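## Task

Put the red wire on the table on its own, at least a hand's width away from each other wire, with no wire hanging over the table edge.

## Robot and tools

Robot: two arms, left_arm and right_arm, each ending in a two-finger gripper. Its fingers point along the gripper's +z axis and close along its y axis. Cameras: cam_head_left and cam_head_right (on a beam on posts behind the arms), cam_high, cam_low, cam_left_wrist, cam_right_wrist, all 896x504.

Frames. The scene frame has its origin at table-top height, midway between the nominal arm bases, roughly 5-10 cm in from the near table edge. +x points out over the table, +y toward left_arm, +z up. Arm names do not match image sides. Calibrated bases: left_arm at (-0.003, +0.297, 0) m, quat_wxyz (+0.999, -0.023, -0.012, +0.023); right_arm at (-0.003, -0.293, -0.001) m, quat_wxyz (+1.000, 0, -0.002, +0.027). Reported positions (metres) and quaternions are in the scene frame and can be off by a few cm, more at long reach. end_effector_position is the point between the pads, about 1 cm behind the fingertips.

Rows. Every motion command uses rows of 14 numbers in [-1, 1] that cover both arms. Order: dx, dy, dz, rx, ry, rz, opening for left_arm, then the same seven for right_arm. The first six of each arm are an offset, not a pose. They are measured along that arm's own Hand target axes and start from the Hand target as it stands when the action or move begins. 1.0 means 0.6 m for dx-dz or 180 degrees for the rotation vector rx, ry, rz. Sending the same offset again moves the arm further. All six zero means stay at, or re-request, the current Hand target. Opening is absolute: +1 is fully open (0.093 m) and -1 is closed. A 0 opening is a real command, so to keep a gripper unchanged, resend its current value.

execute_actions(actions, cameras). actions is a list of actions. Each action is up to 15 rows, one per 1/30 s step. All rows count from the action's start pose, and a short action repeats its final row. An empty list returns images and fuller state, including the scene number. cameras: names, ["all"] or []. An unknown name makes the whole call invalid.

move(target, speed, blend, opening_speed, grip_force, blocking, cameras). target is one row, or up to 15 rows that all count from the same starting Hand targets. The grippers follow straight paths, lasting at least 0.5 s and cut off at 10 s. speed is in m/s, 0.002-2.9, default 0.25; turn rate is limited to twice that in rad/s. blend is in metres and rounds the corners between listed targets; 0 means stop at each one. opening_speed is how fast the commanded opening changes per second on the -1..1 scale, at least 0.2. grip_force is newtons per pad, 10-50; it stays set until changed, and values below 50 close slowly. blocking=false returns after about 0.5 s while the move continues. Moves do not avoid obstacles or the other arm. Faster moves lag, stray and hit harder. Avoid paths close to an arm's own base, which can flip its shoulder. The result adds a "move:" line: done means at rest within 10 mm and 2 degrees; other endings include off_target, moving, held and fault. limits=paced means the sent pose was clipped; limits=held means steps were withheld.

wait(seconds 0-10) lets the scene run while each arm keeps its last command. stop brakes a running move. zoom_image(camera, region [x0,y0,x1,y1], at most 504x504 px) enlarges part of that camera's most recent image. finished_scene(scene 1 or 2) ends the scene and cannot be undone.

Results. "Hand target" is the last commanded pose after clipping, and later offsets start from it. A gripper often stops short of it. Waiting does not close that gap, but the next command, even all zeros, asks for it again. If it is still short, send the missing distance. The controller limits orientation to within 40 degrees of the measured orientation. Friction and weight can leave the gripper low, short or tilted, so check position and orientation after each move. grip_measured runs from +1 (open) to -1; the pads meet at about -0.94, and an object of width w mm reads about -0.94+0.0208*w. To hold, keep sending the closing value; to release, send well above the width reading. Joint positions end with the finger gap in metres. Joint torques are noisy, biased, and wrap at ±28 N m on joints 1-3. Joint ranges (rad): waist -2.618..3.054, shoulder 0..3.142, elbow 0..3.142, wrist pitch ±1.571, wrist yaw ±1.571, wrist roll ±2.094.

Avoid: dropping wires or releasing them while they move, fast hits, slams and hard presses, and touching the bar, plate (up to ~3 cm high) or rail near the bases. Keep the two arms from touching each other, and don't close a gripper on the other arm's fingers. Avoid strain on the wrist camera cables and stopped arms pushing on things. Leave no wire off or hanging over the table edge. Limit motor heat by not holding loads or stretched poses for long; 75 °C gives a MOTOR HOT warning, and 90 °C folds the arm and disables it. Time passes while you think, and loose objects may be nudged now and then.

Each tool is called after ">>>" as name(argument=value, ...) on one line, values as JSON.

## Session

>>> execute_actions(actions=[])

Scene clock: 0.00 s.
left_arm: end_effector_position=(+0.3004, +0.0606, +0.2430) grip_measured=-0.915 end_effector_quat_wxyz=(+0.484, +0.479, +0.609, -0.406) | right_arm: end_effector_position=(+0.3707, -0.2730, +0.4027) grip_measured=+1.000 end_effector_quat_wxyz=(+0.708, -0.019, +0.706, +0.019)
Joint positions: left_arm=[-0.353 1.43 0.892 0.055 1.007 0.371 0.001] | right_arm=[0 1.047 1.047 0 0 0 0.093]
Joint velocities: within noise
Joint torques (N m): no reading
Motor temperatures (°C): left_arm=[26 30 32 29 28 25 26] | right_arm=[27 39 32 27 27 24 29]
Heat: left arm: 32 °C; right arm: 39 °C.
Hand target: left_arm +0.3013, +0.0597, +0.2523; +0.495, +0.483, +0.600, -0.403 | right_arm +0.3699, -0.2731, +0.4044; +0.708, -0.019, +0.706, +0.019
Tool commands: left_gripper/opening=-0.921875 right_gripper/opening=+1.0

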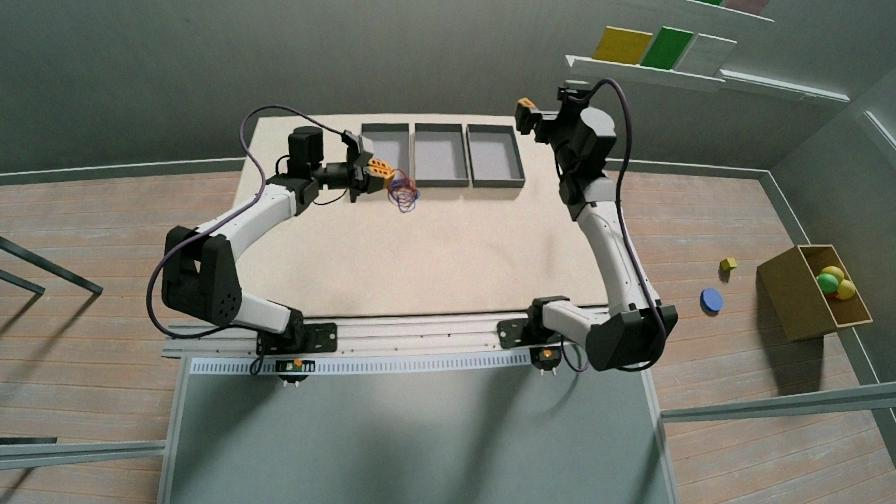

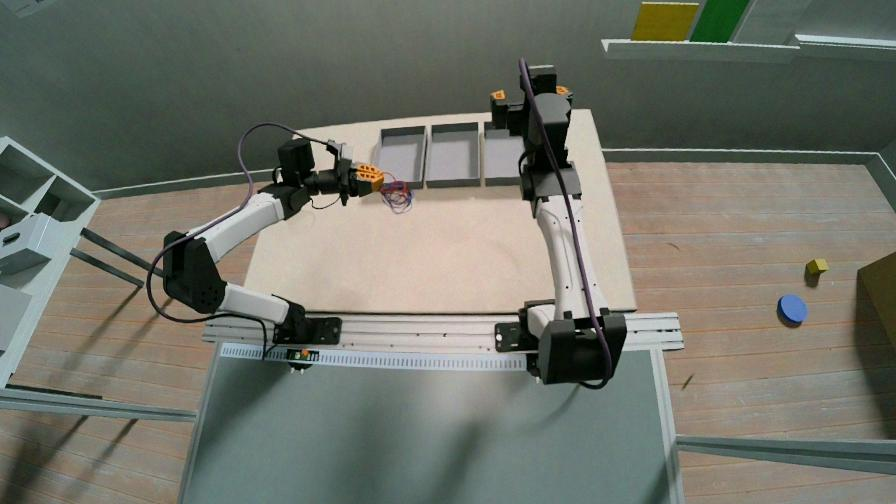

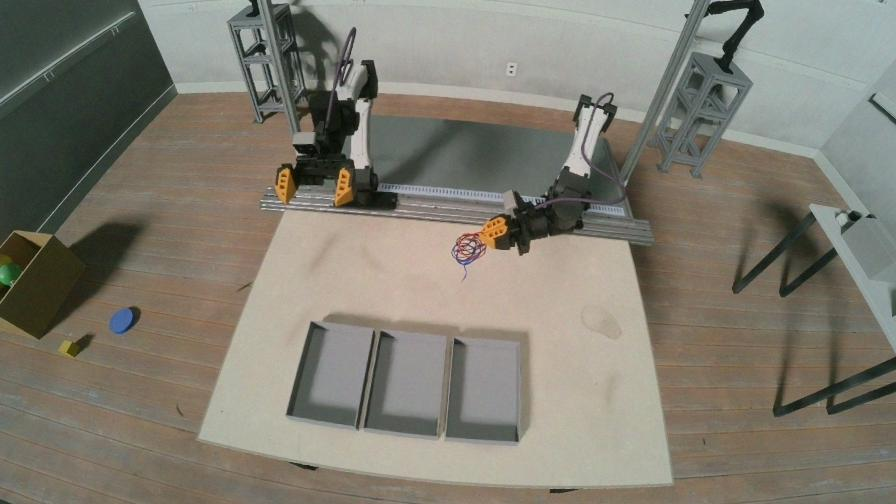

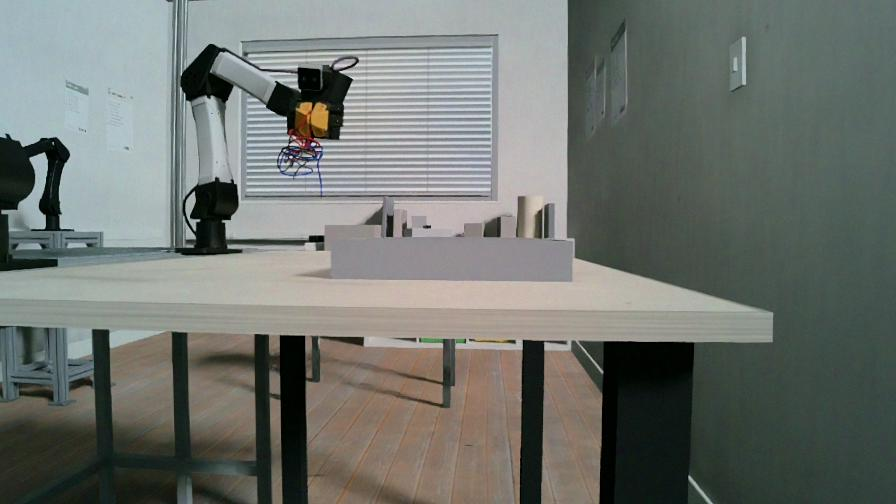

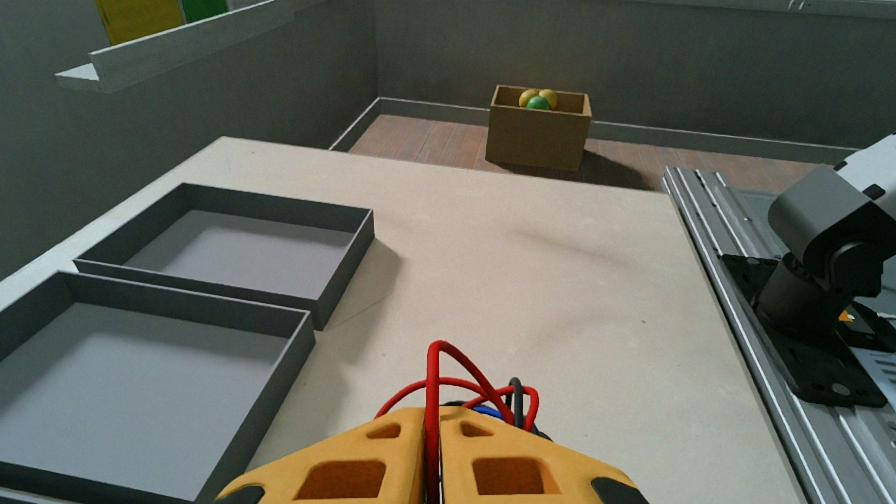

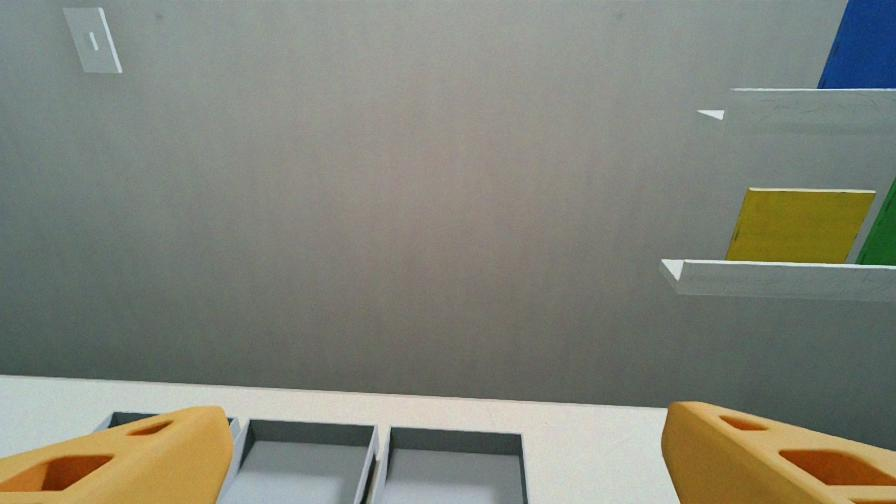

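>>> zoom_image(camera="cam_low", region=[250, 80, 370, 210])

>>> zoom_image(camera="cam_high", region=[430, 200, 530, 290])

>>> zoom_image(camera="cam_head_right", region=[340, 150, 440, 230])

>>> zoom_image(camera="cam_left_wrist", region=[340, 320, 600, 504])

Scaled by 3.877 from the camera's 896x504 image, which has a finer 1280x720 frame.

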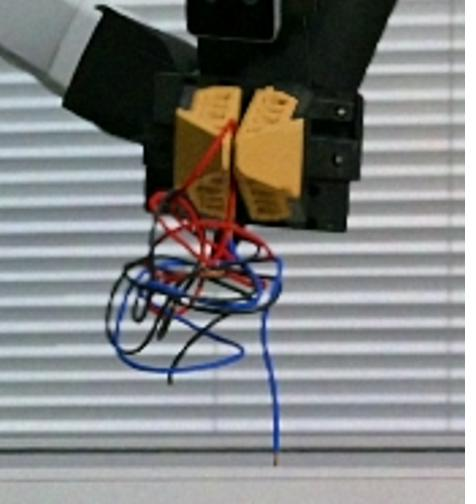

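Scaled by 5.040 from the camera's 896x504 image, which has a finer 1280x720 frame.

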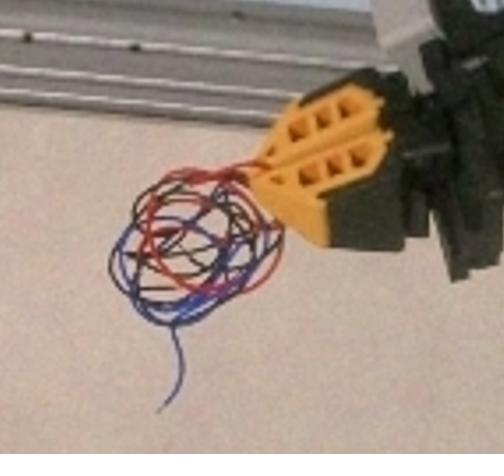

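Scaled by 5.040 from the camera's 896x504 image, which has a finer 1280x720 frame.

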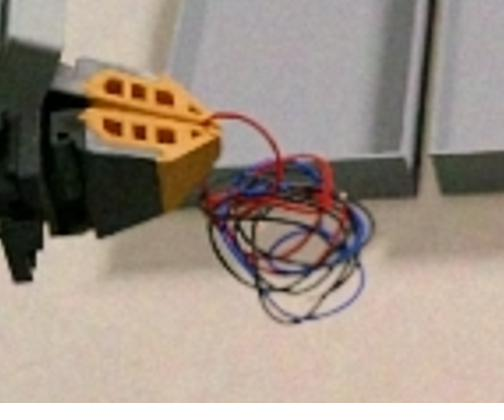

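Scaled by 1.938 from the camera's 896x504 image, which has a finer 1280x720 frame.

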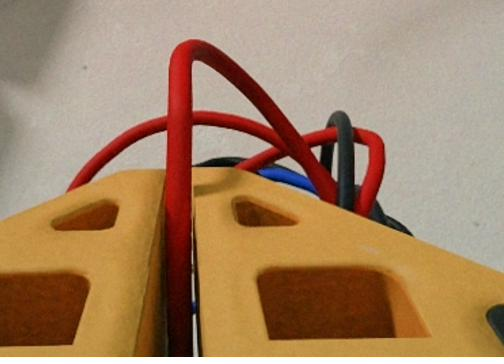

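>>> move(target=[-0.163,-0.005,-0.033,0,0,0,-0.921875,0.257,0.18,-0.15,-0.36,0,0,1], speed=0.2, cameras=["all"])

Scene clock: 23.37 s.
left_arm: end_effector_position=(+0.3023, +0.0620, +0.3318) grip_measured=-0.915 end_effector_quat_wxyz=(+0.477, +0.477, +0.614, -0.409) | right_arm: end_effector_position=(+0.2776, -0.1726, +0.2582) grip_measured=+1.000 end_effector_quat_wxyz=(+0.598, -0.395, +0.583, +0.382)
Joint positions: left_arm=[-0.357 1.414 1.244 -0.331 1.004 0.369 0.001] | right_arm=[-0.212 1.146 0.505 0.662 -1.323 -0.005 0.093]
Joint torques (N m): left_arm=[-0.94 -6.39 8.77 1.93 0.19 -0.11] | right_arm=[0.77 -2.85 4.68 1.65 -0.15 0.14]
Motor temperatures (°C): left_arm=[26 34 36 32 28 25 26] | right_arm=[27 40 36 33 27 24 29]
Heat: left arm: 36 °C; right arm: 40 °C.
Hand target: left_arm +0.2986, +0.0604, +0.3520; +0.495, +0.483, +0.600, -0.403 | right_arm +0.2747, -0.1698, +0.2500; +0.588, -0.395, +0.586, +0.394
Off the commanded pose: left_arm 0.021 m, 3 deg | right_arm 0.009 m, 2 deg.
move: off_target (left_arm)

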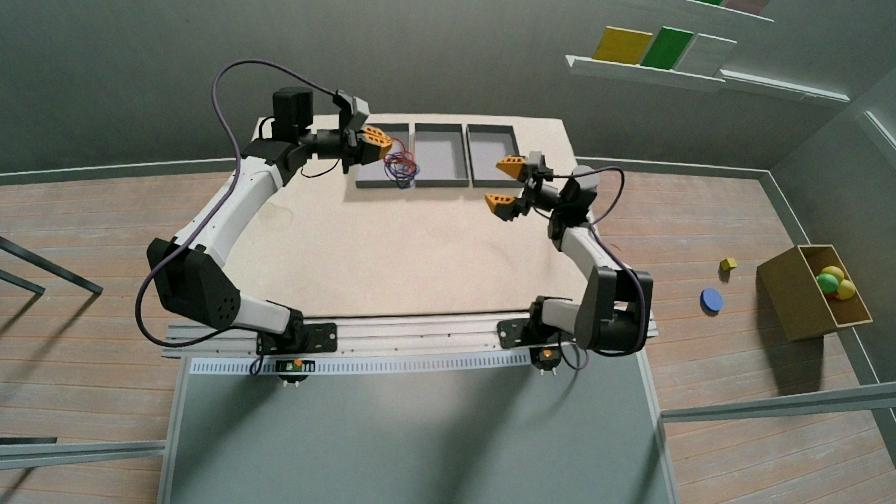

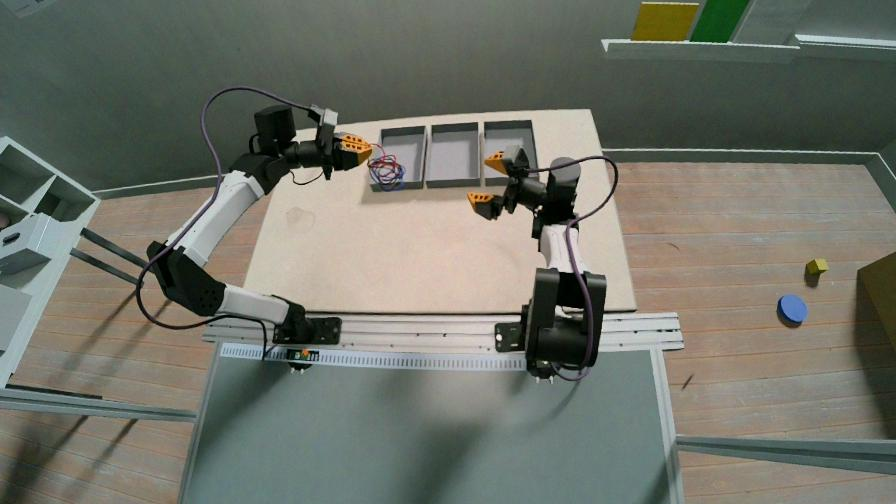

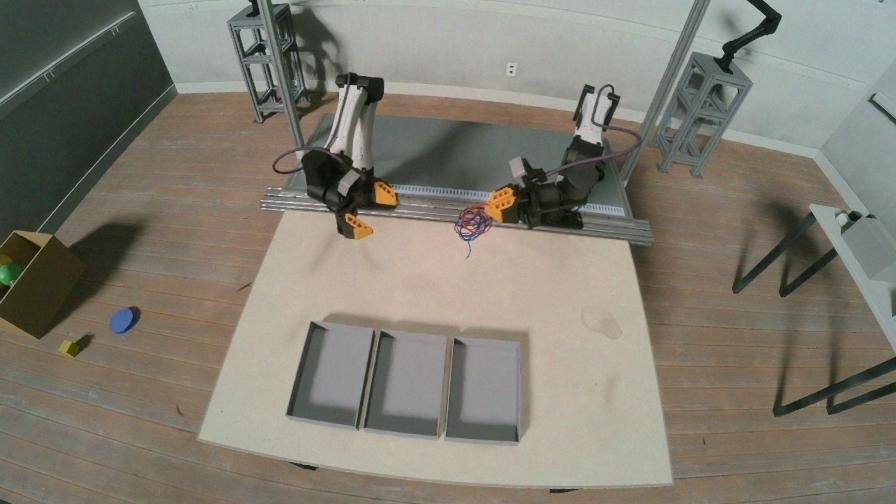

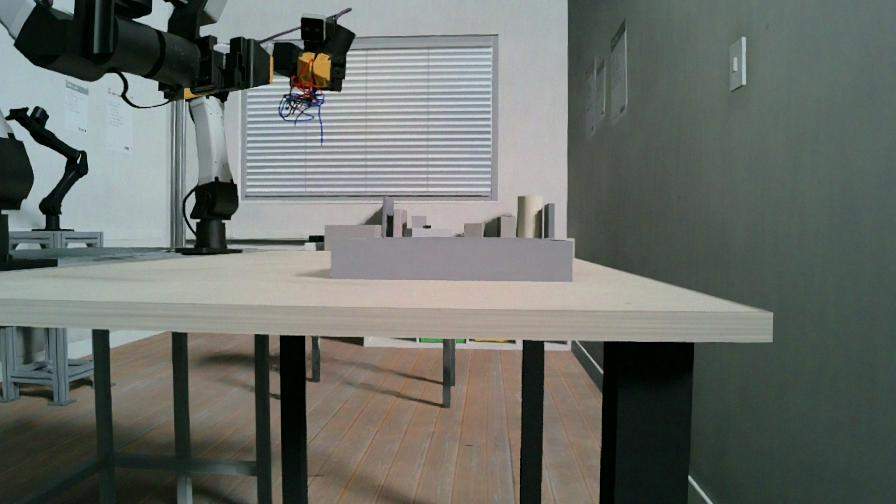

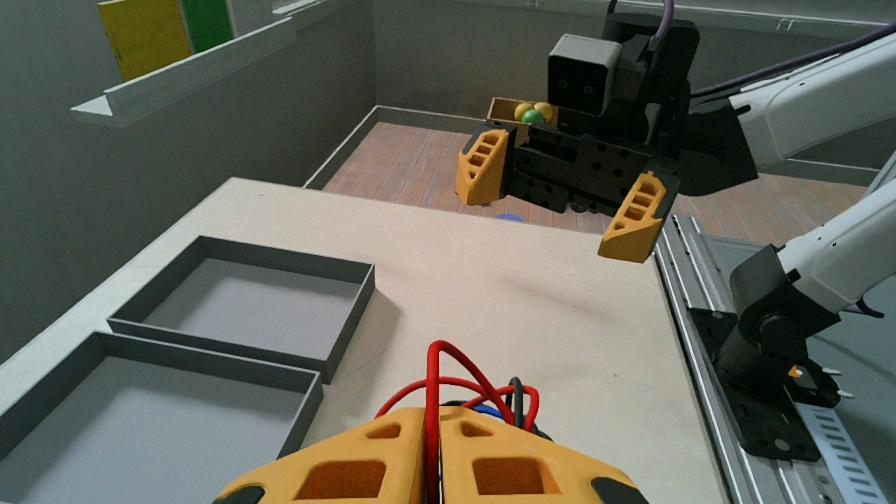

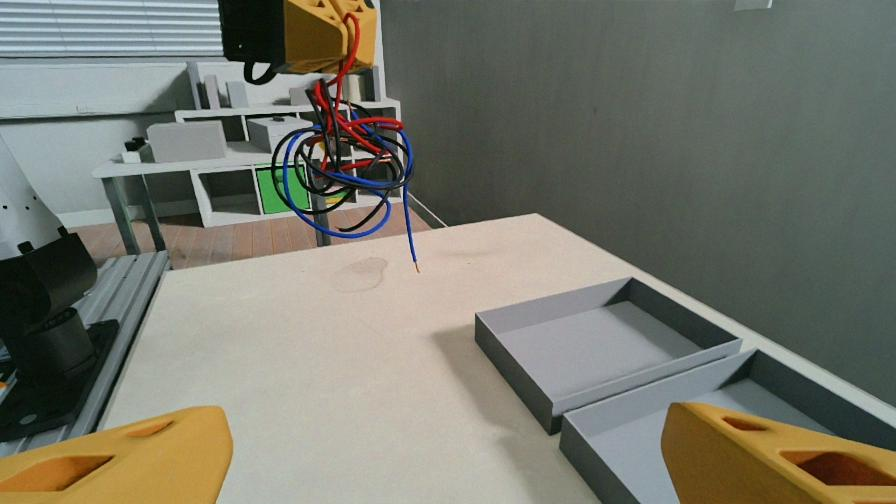

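>>> zoom_image(camera="cam_right_wrist", region=[240, 0, 460, 280])

>>> zoom_image(camera="cam_low", region=[260, 40, 360, 155])

Scaled by 1.800 from the camera's 896x504 image, which has a finer 1280x720 frame.

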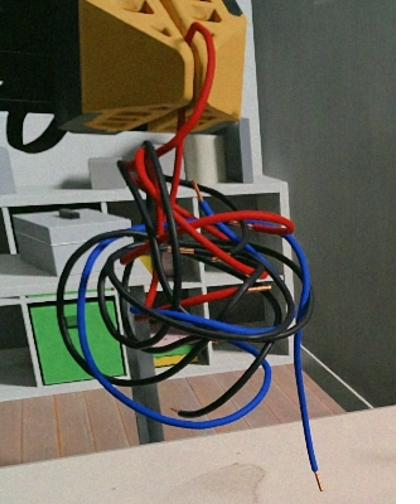

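Scaled by 4.383 from the camera's 896x504 image, which has a finer 1280x720 frame.

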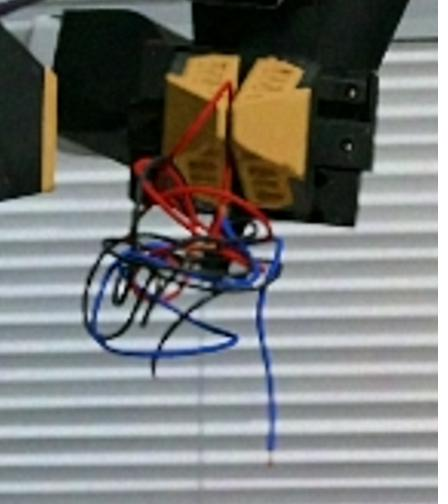

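>>> move(target=[0,0,0,0,0,0,-0.921875,0.067,0.04,0.15,0,0,0,0.6], speed=0.15, cameras=["cam_right_wrist","cam_low","cam_high"])

Scene clock: 36.03 s.
left_arm: end_effector_position=(+0.3022, +0.0620, +0.3317) grip_measured=-0.915 end_effector_quat_wxyz=(+0.477, +0.477, +0.615, -0.409) | right_arm: end_effector_position=(+0.2862, -0.0778, +0.2186) grip_measured=+0.601 end_effector_quat_wxyz=(+0.594, -0.403, +0.575, +0.393)
Joint positions: left_arm=[-0.357 1.414 1.244 -0.331 1.004 0.369 0.001] | right_arm=[0.197 1.358 0.445 0.934 -0.946 -0.007 0.074]
Joint torques (N m): left_arm=[-0.92 -6.35 8.8 1.92 0.19 -0.09] | right_arm=[1.09 -4.27 4.37 1.98 0.13 0.24]
Heat: left arm: 39 °C; right arm: 40 °C.
Hand target: left_arm +0.2986, +0.0604, +0.3519; +0.495, +0.483, +0.600, -0.403 | right_arm +0.2865, -0.0774, +0.2099; +0.588, -0.395, +0.586, +0.394
Off the commanded pose: left_arm 0.021 m, 3 deg | right_arm 0.009 m, 2 deg.
move: off_target (left_arm)
Images, in order (width x height): cam_high 896x504, cam_low 896x504, cam_right_wrist 896x504.

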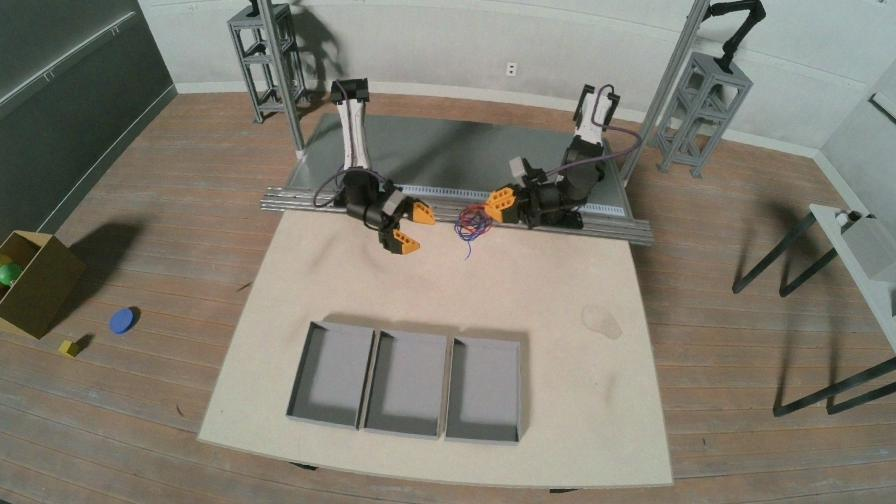

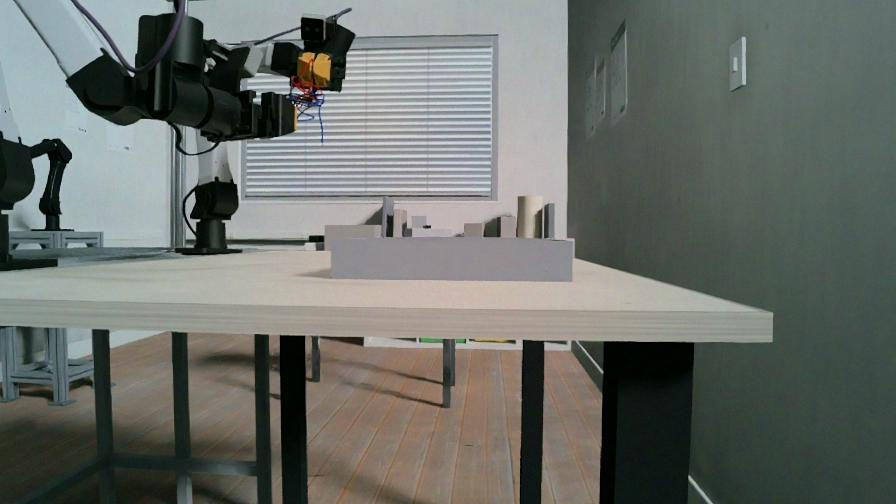

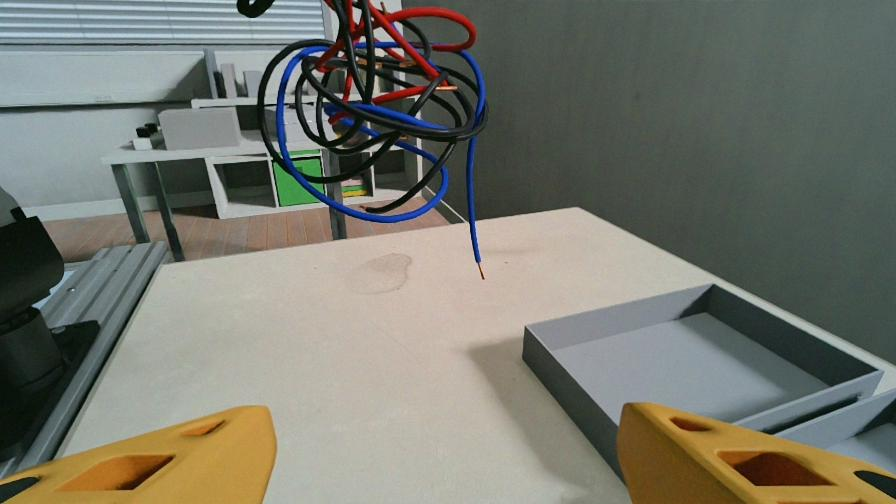

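>>> move(target=[0,0,0,0,0,0,-0.921875,-0.01,-0.02,0.095,0,0,0,0.4], speed=0.1, cameras=["cam_right_wrist","cam_low","cam_high","cam_head_right"])

Scene clock: 50.37 s.
left_arm: end_effector_position=(+0.3022, +0.0620, +0.3317) grip_measured=-0.915 end_effector_quat_wxyz=(+0.477, +0.477, +0.615, -0.409) | right_arm: end_effector_position=(+0.3123, -0.0324, +0.2113) grip_measured=+0.401 end_effector_quat_wxyz=(+0.583, -0.400, +0.586, +0.397)
Joint positions: left_arm=[-0.357 1.414 1.244 -0.331 1.004 0.369 0.001] | right_arm=[0.334 1.531 0.58 0.94 -0.81 -0.007 0.064]
Joint torques (N m): left_arm=[-0.95 -6.37 8.79 1.92 0.19 -0.1] | right_arm=[0.8 -5.93 7.54 1.94 0.13 0.26]
Motor temperatures (°C): left_arm=[26 37 41 35 28 25 26] | right_arm=[27 40 35 33 27 24 29]
Heat: left arm: 41 °C; right arm: 40 °C.
Hand target: left_arm +0.2986, +0.0604, +0.3519; +0.495, +0.483, +0.600, -0.403 | right_arm +0.3192, -0.0292, +0.2159; +0.588, -0.395, +0.586, +0.394
Off the commanded pose: left_arm 0.021 m, 3 deg | right_arm 0.009 m, 1 deg.
move: off_target (left_arm)
Images, in order (width x height): cam_head_right 896x504, cam_high 896x504, cam_low 896x504, cam_right_wrist 896x504.

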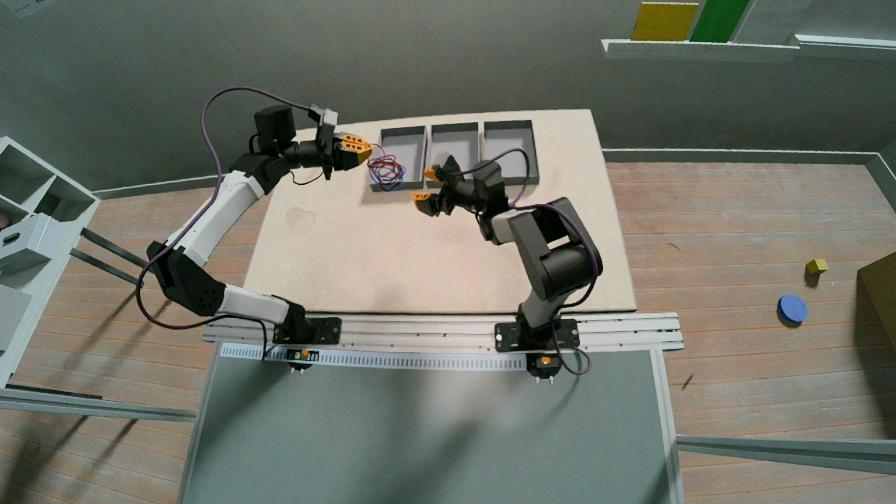

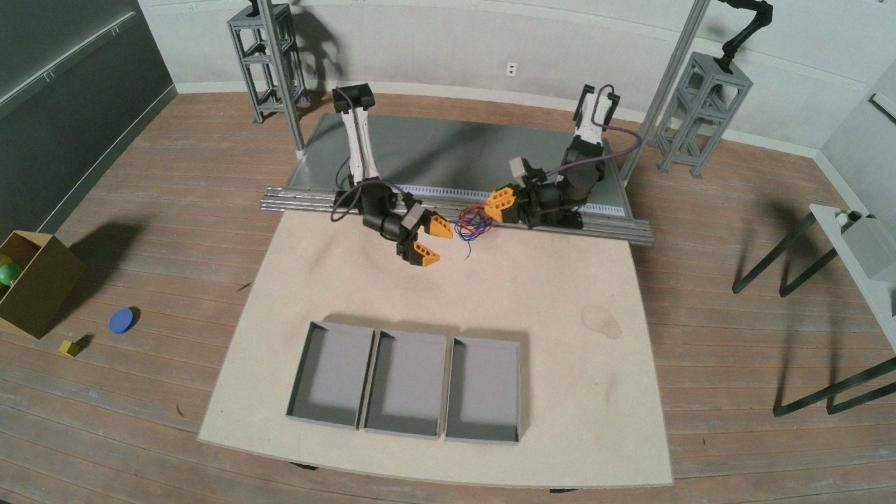

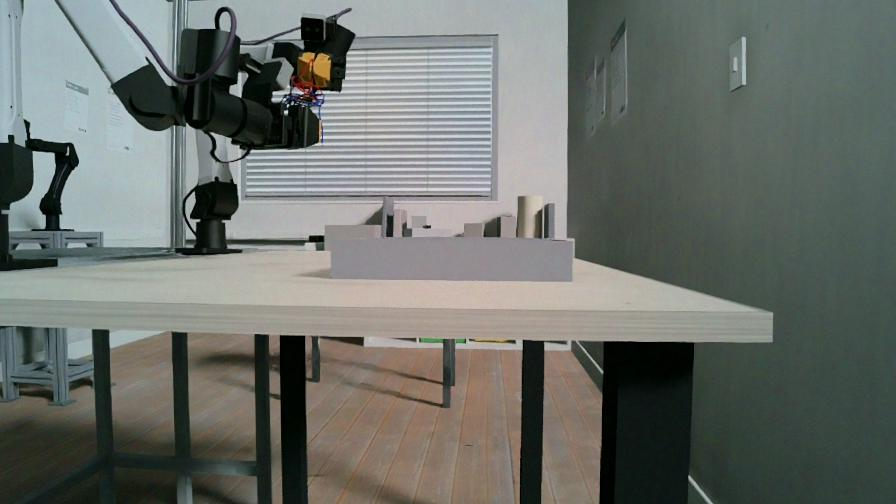

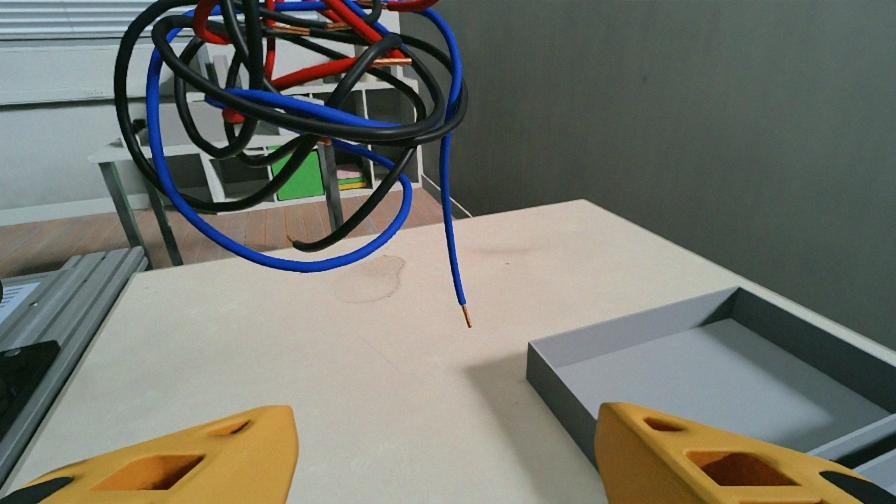

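>>> move(target=[0,0,0,0,0,0,-0.921875,-0.03,-0.012,0.075,0,0,0,0.0], speed=0.08, cameras=["cam_right_wrist","cam_low","cam_high"])

Scene clock: 57.30 s.
left_arm: end_effector_position=(+0.3022, +0.0620, +0.3317) grip_measured=-0.915 end_effector_quat_wxyz=(+0.477, +0.477, +0.615, -0.409) | right_arm: end_effector_position=(+0.3361, +0.0060, +0.2322) grip_measured=+0.001 end_effector_quat_wxyz=(+0.587, -0.401, +0.581, +0.396)
Joint positions: left_arm=[-0.357 1.414 1.244 -0.331 1.004 0.369 0.001] | right_arm=[0.419 1.619 0.762 0.859 -0.725 -0.007 0.045]
Joint torques (N m): left_arm=[-0.94 -6.39 8.83 1.93 0.18 -0.09] | right_arm=[0.84 -7.34 7.77 1.92 0.1 0.26]
Heat: left arm: 42 °C; right arm: 40 °C.
Hand target: left_arm +0.2986, +0.0604, +0.3519; +0.495, +0.483, +0.600, -0.403 | right_arm +0.3427, +0.0098, +0.2341; +0.588, -0.395, +0.586, +0.394
Off the commanded pose: left_arm 0.021 m, 3 deg | right_arm 0.008 m, 1 deg.
move: off_target (left_arm)
Images, in order (width x height): cam_high 896x504, cam_low 896x504, cam_right_wrist 896x504.

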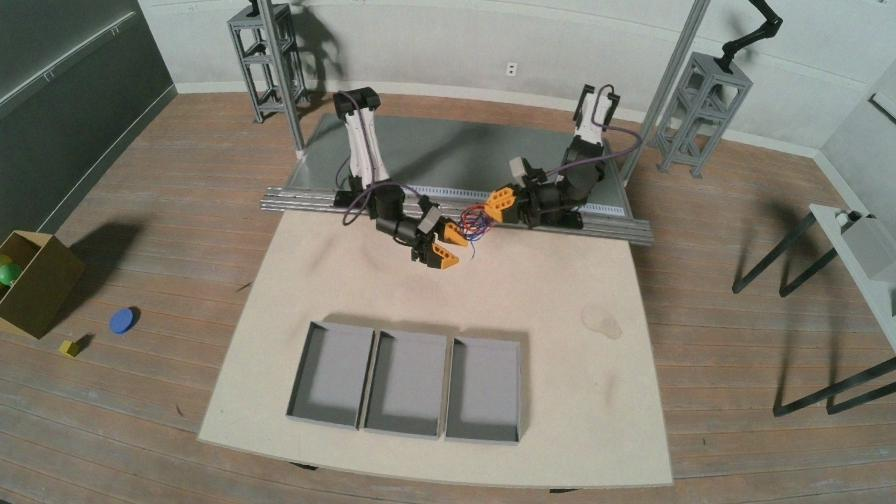

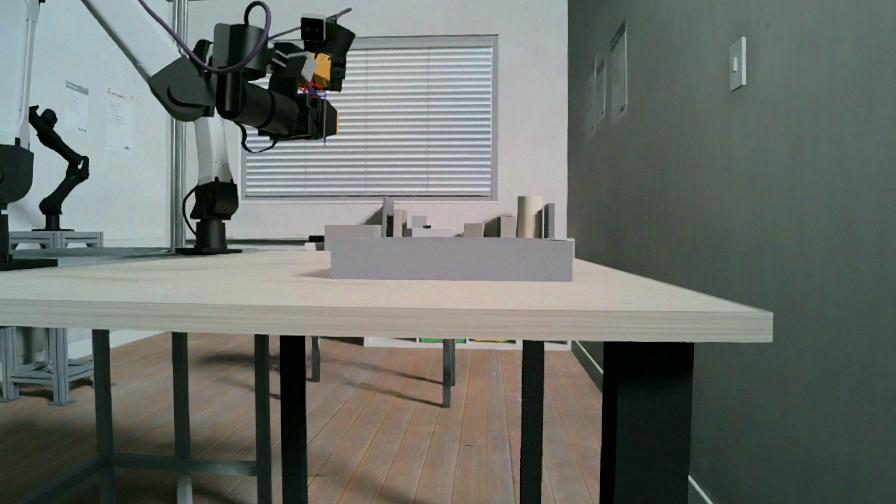

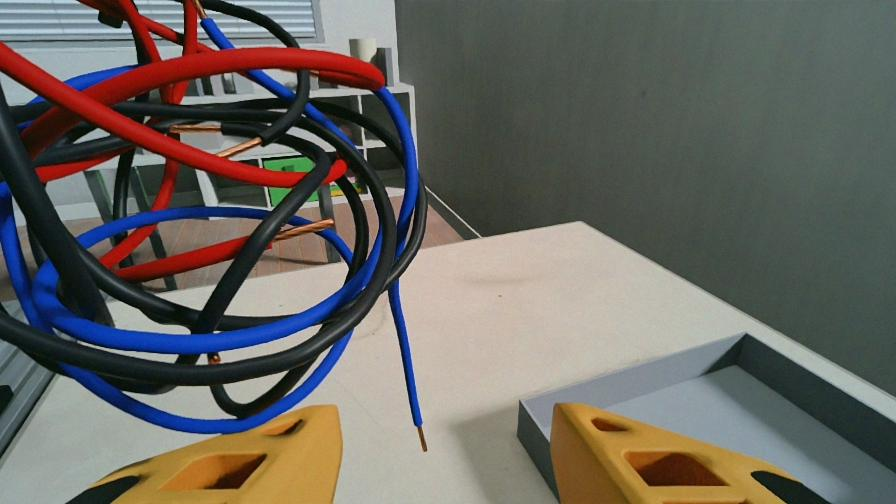

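>>> move(target=[[0,0,0,0,0,0,-0.921875,0,0.008,0.033,0,0,0,0.0],[0,0,0,0,0,0,-0.921875,0,0.008,0.033,0,0,0,-1]], speed=0.08, opening_speed=0.8, cameras=["cam_right_wrist","cam_low","cam_high"])

Scene clock: 63.20 s.
left_arm: end_effector_position=(+0.3023, +0.0620, +0.3317) grip_measured=-0.915 end_effector_quat_wxyz=(+0.477, +0.477, +0.615, -0.409) | right_arm: end_effector_position=(+0.3393, +0.0257, +0.2316) grip_measured=-0.992 end_effector_quat_wxyz=(+0.586, -0.401, +0.582, +0.396)
Joint positions: left_arm=[-0.357 1.414 1.244 -0.331 1.004 0.369 0.001] | right_arm=[0.469 1.663 0.809 0.853 -0.675 -0.007 0]
Joint torques (N m): left_arm=[-0.95 -6.43 8.79 1.94 0.19 -0.1] | right_arm=[0.8 -7.53 7.99 1.91 0.2 0.25]
Heat: left arm: 42 °C; right arm: 41 °C.
Hand target: left_arm +0.2986, +0.0604, +0.3519; +0.495, +0.483, +0.600, -0.403 | right_arm +0.3457, +0.0299, +0.2341; +0.588, -0.395, +0.586, +0.394
Off the commanded pose: left_arm 0.021 m, 3 deg | right_arm 0.008 m, 1 deg.
move: off_target (left_arm)
Images, in order (width x height): cam_high 896x504, cam_low 896x504, cam_right_wrist 896x504.

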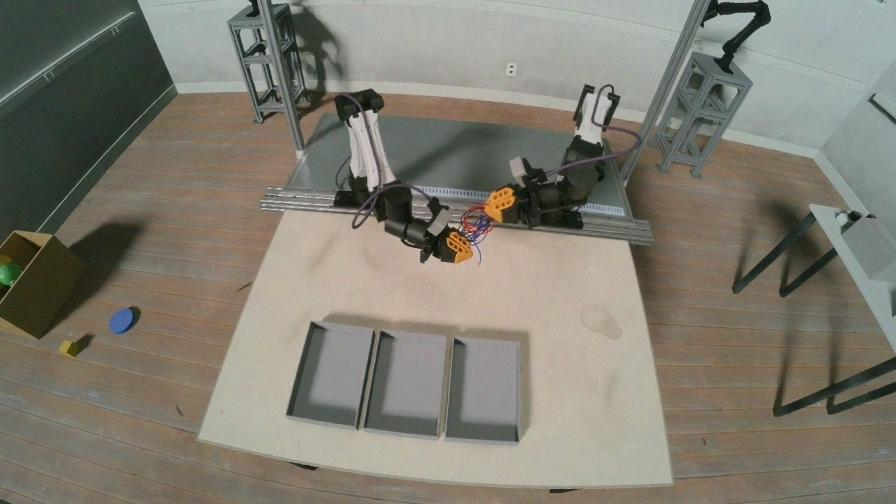

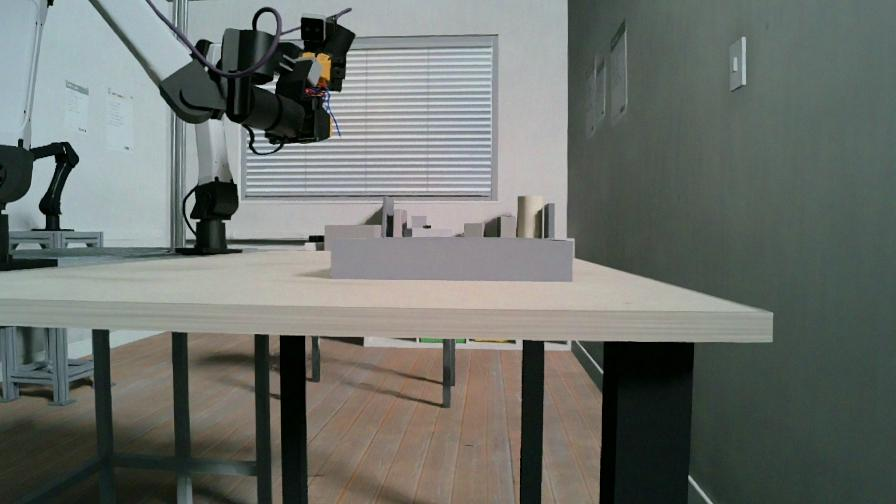

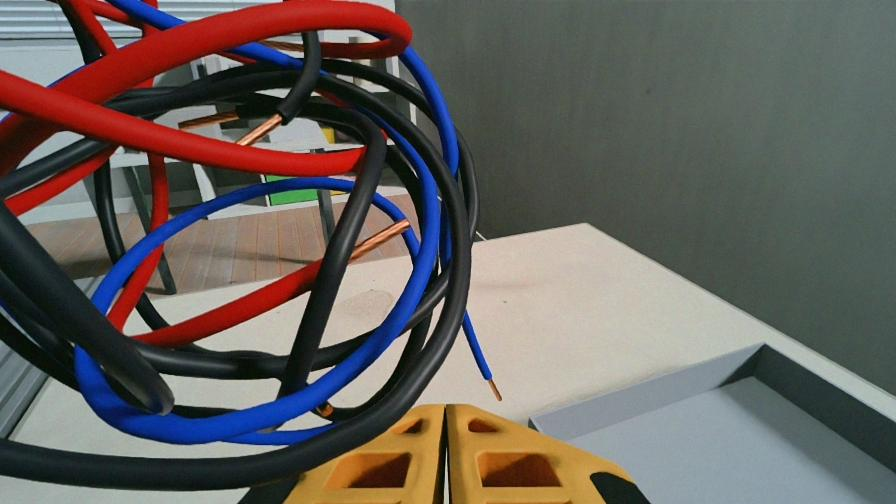

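>>> move(target=[[0,0,0,0,0,0,-0.921875,0,0,-0.09,0,0,0,-1],[0,0,0,0,0,0,-0.921875,-0.03,0,-0.09,0,0,0,-0.2]], speed=0.1, cameras=["cam_right_wrist","cam_low","cam_high","cam_left_wrist"])

Scene clock: 72.70 s.
left_arm: end_effector_position=(+0.3023, +0.0620, +0.3317) grip_measured=-0.915 end_effector_quat_wxyz=(+0.477, +0.477, +0.615, -0.409) | right_arm: end_effector_position=(+0.3245, -0.0192, +0.2371) grip_measured=-0.201 end_effector_quat_wxyz=(+0.580, -0.394, +0.596, +0.392)
Joint positions: left_arm=[-0.357 1.414 1.244 -0.331 1.004 0.369 0.001] | right_arm=[0.368 1.501 0.699 0.772 -0.758 -0.007 0.036]
Joint torques (N m): left_arm=[-0.94 -6.38 8.79 1.94 0.21 -0.11] | right_arm=[-0.38 -9.62 7.79 1.93 -0.17 0.25]
Heat: left arm: 43 °C; right arm: 43 °C.
Hand target: left_arm +0.2986, +0.0604, +0.3520; +0.495, +0.483, +0.600, -0.403 | right_arm +0.3253, -0.0201, +0.2520; +0.588, -0.395, +0.586, +0.394
Off the commanded pose: left_arm 0.021 m, 3 deg | right_arm 0.015 m, 2 deg.
move: off_target (left_arm, right_arm); target 2's new opening was sent with right_arm's hand 0.015 m and 1 deg from that target
Images, in order (width x height): cam_high 896x504, cam_low 896x504, cam_left_wrist 896x504, cam_right_wrist 896x504.

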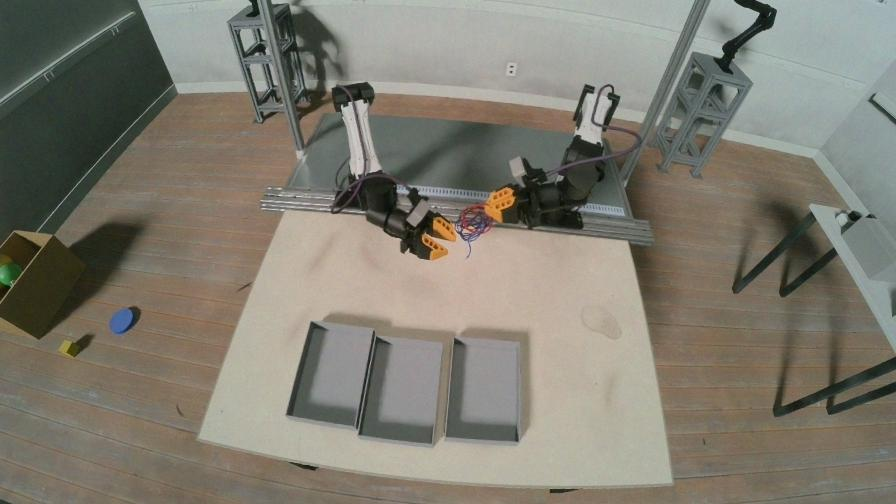

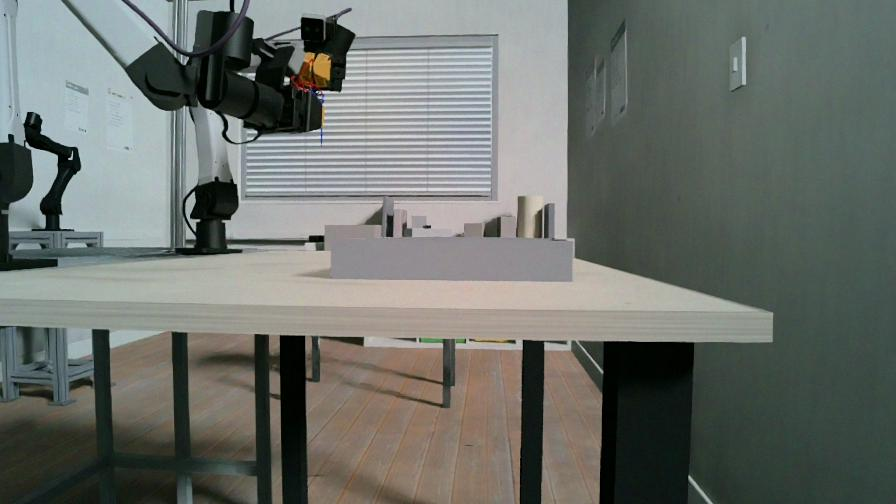

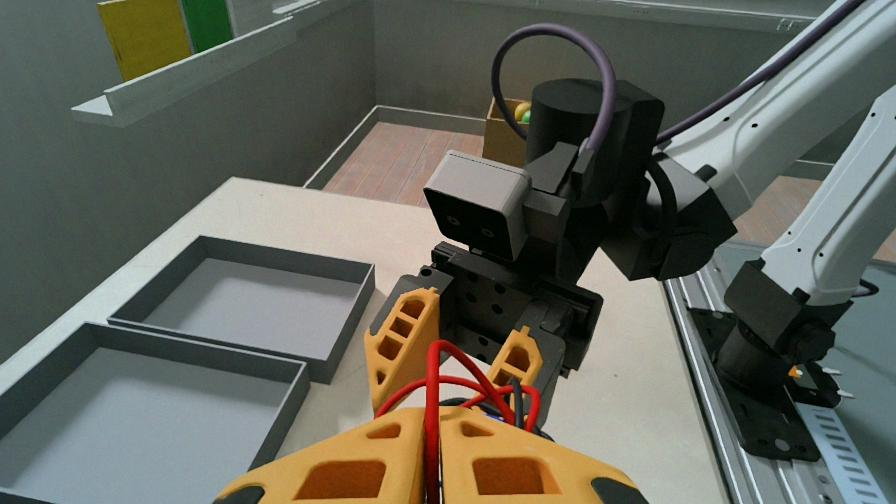

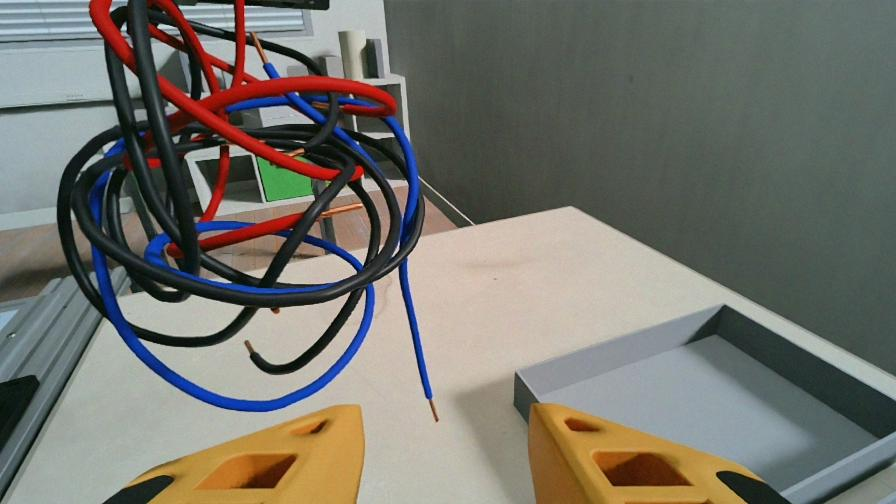

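>>> move(target=[[0,0,0,0,0,0,-0.921875,0.03,0.008,0.06,0,0,0,-0.2],[0,0,0,0,0,0,-0.921875,0.03,0.008,0.092,0,0,0,-0.2]], speed=0.08, cameras=["cam_right_wrist","cam_high"])

Scene clock: 80.53 s.
left_arm: end_effector_position=(+0.3023, +0.0620, +0.3316) grip_measured=-0.915 end_effector_quat_wxyz=(+0.477, +0.477, +0.615, -0.409) | right_arm: end_effector_position=(+0.3354, +0.0286, +0.2290) grip_measured=-0.201 end_effector_quat_wxyz=(+0.582, -0.400, +0.587, +0.396)
Joint positions: left_arm=[-0.357 1.414 1.244 -0.332 1.004 0.369 0.001] | right_arm=[0.482 1.657 0.802 0.841 -0.661 -0.007 0.036]
Joint torques (N m): left_arm=[-1.01 -6.35 8.81 1.93 0.2 -0.11] | right_arm=[0.88 -7.62 8.17 2.1 0.09 0.25]
Heat: left arm: 44 °C; right arm: 44 °C.
Hand target: left_arm +0.2986, +0.0604, +0.3519; +0.495, +0.483, +0.600, -0.403 | right_arm +0.3418, +0.0328, +0.2340; +0.588, -0.395, +0.586, +0.394
Off the commanded pose: left_arm 0.021 m, 3 deg | right_arm 0.009 m, 1 deg.
move: off_target (left_arm)
Images, in order (width x height): cam_high 896x504, cam_right_wrist 896x504.

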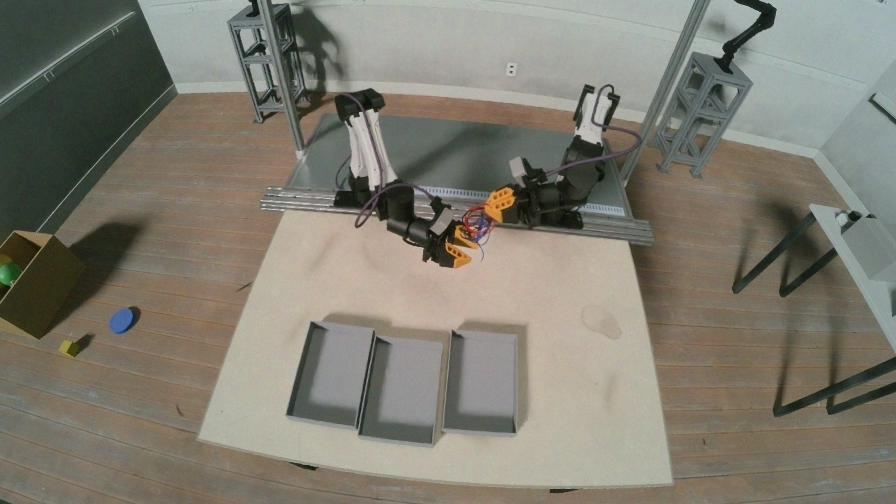

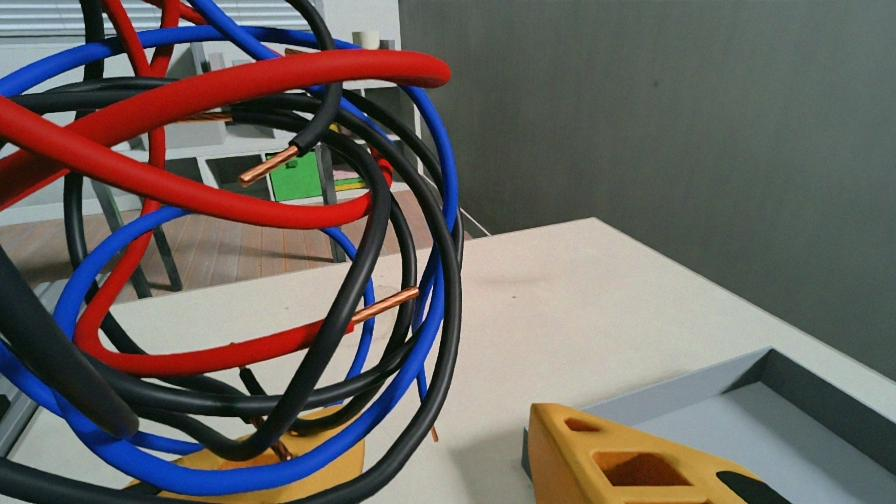

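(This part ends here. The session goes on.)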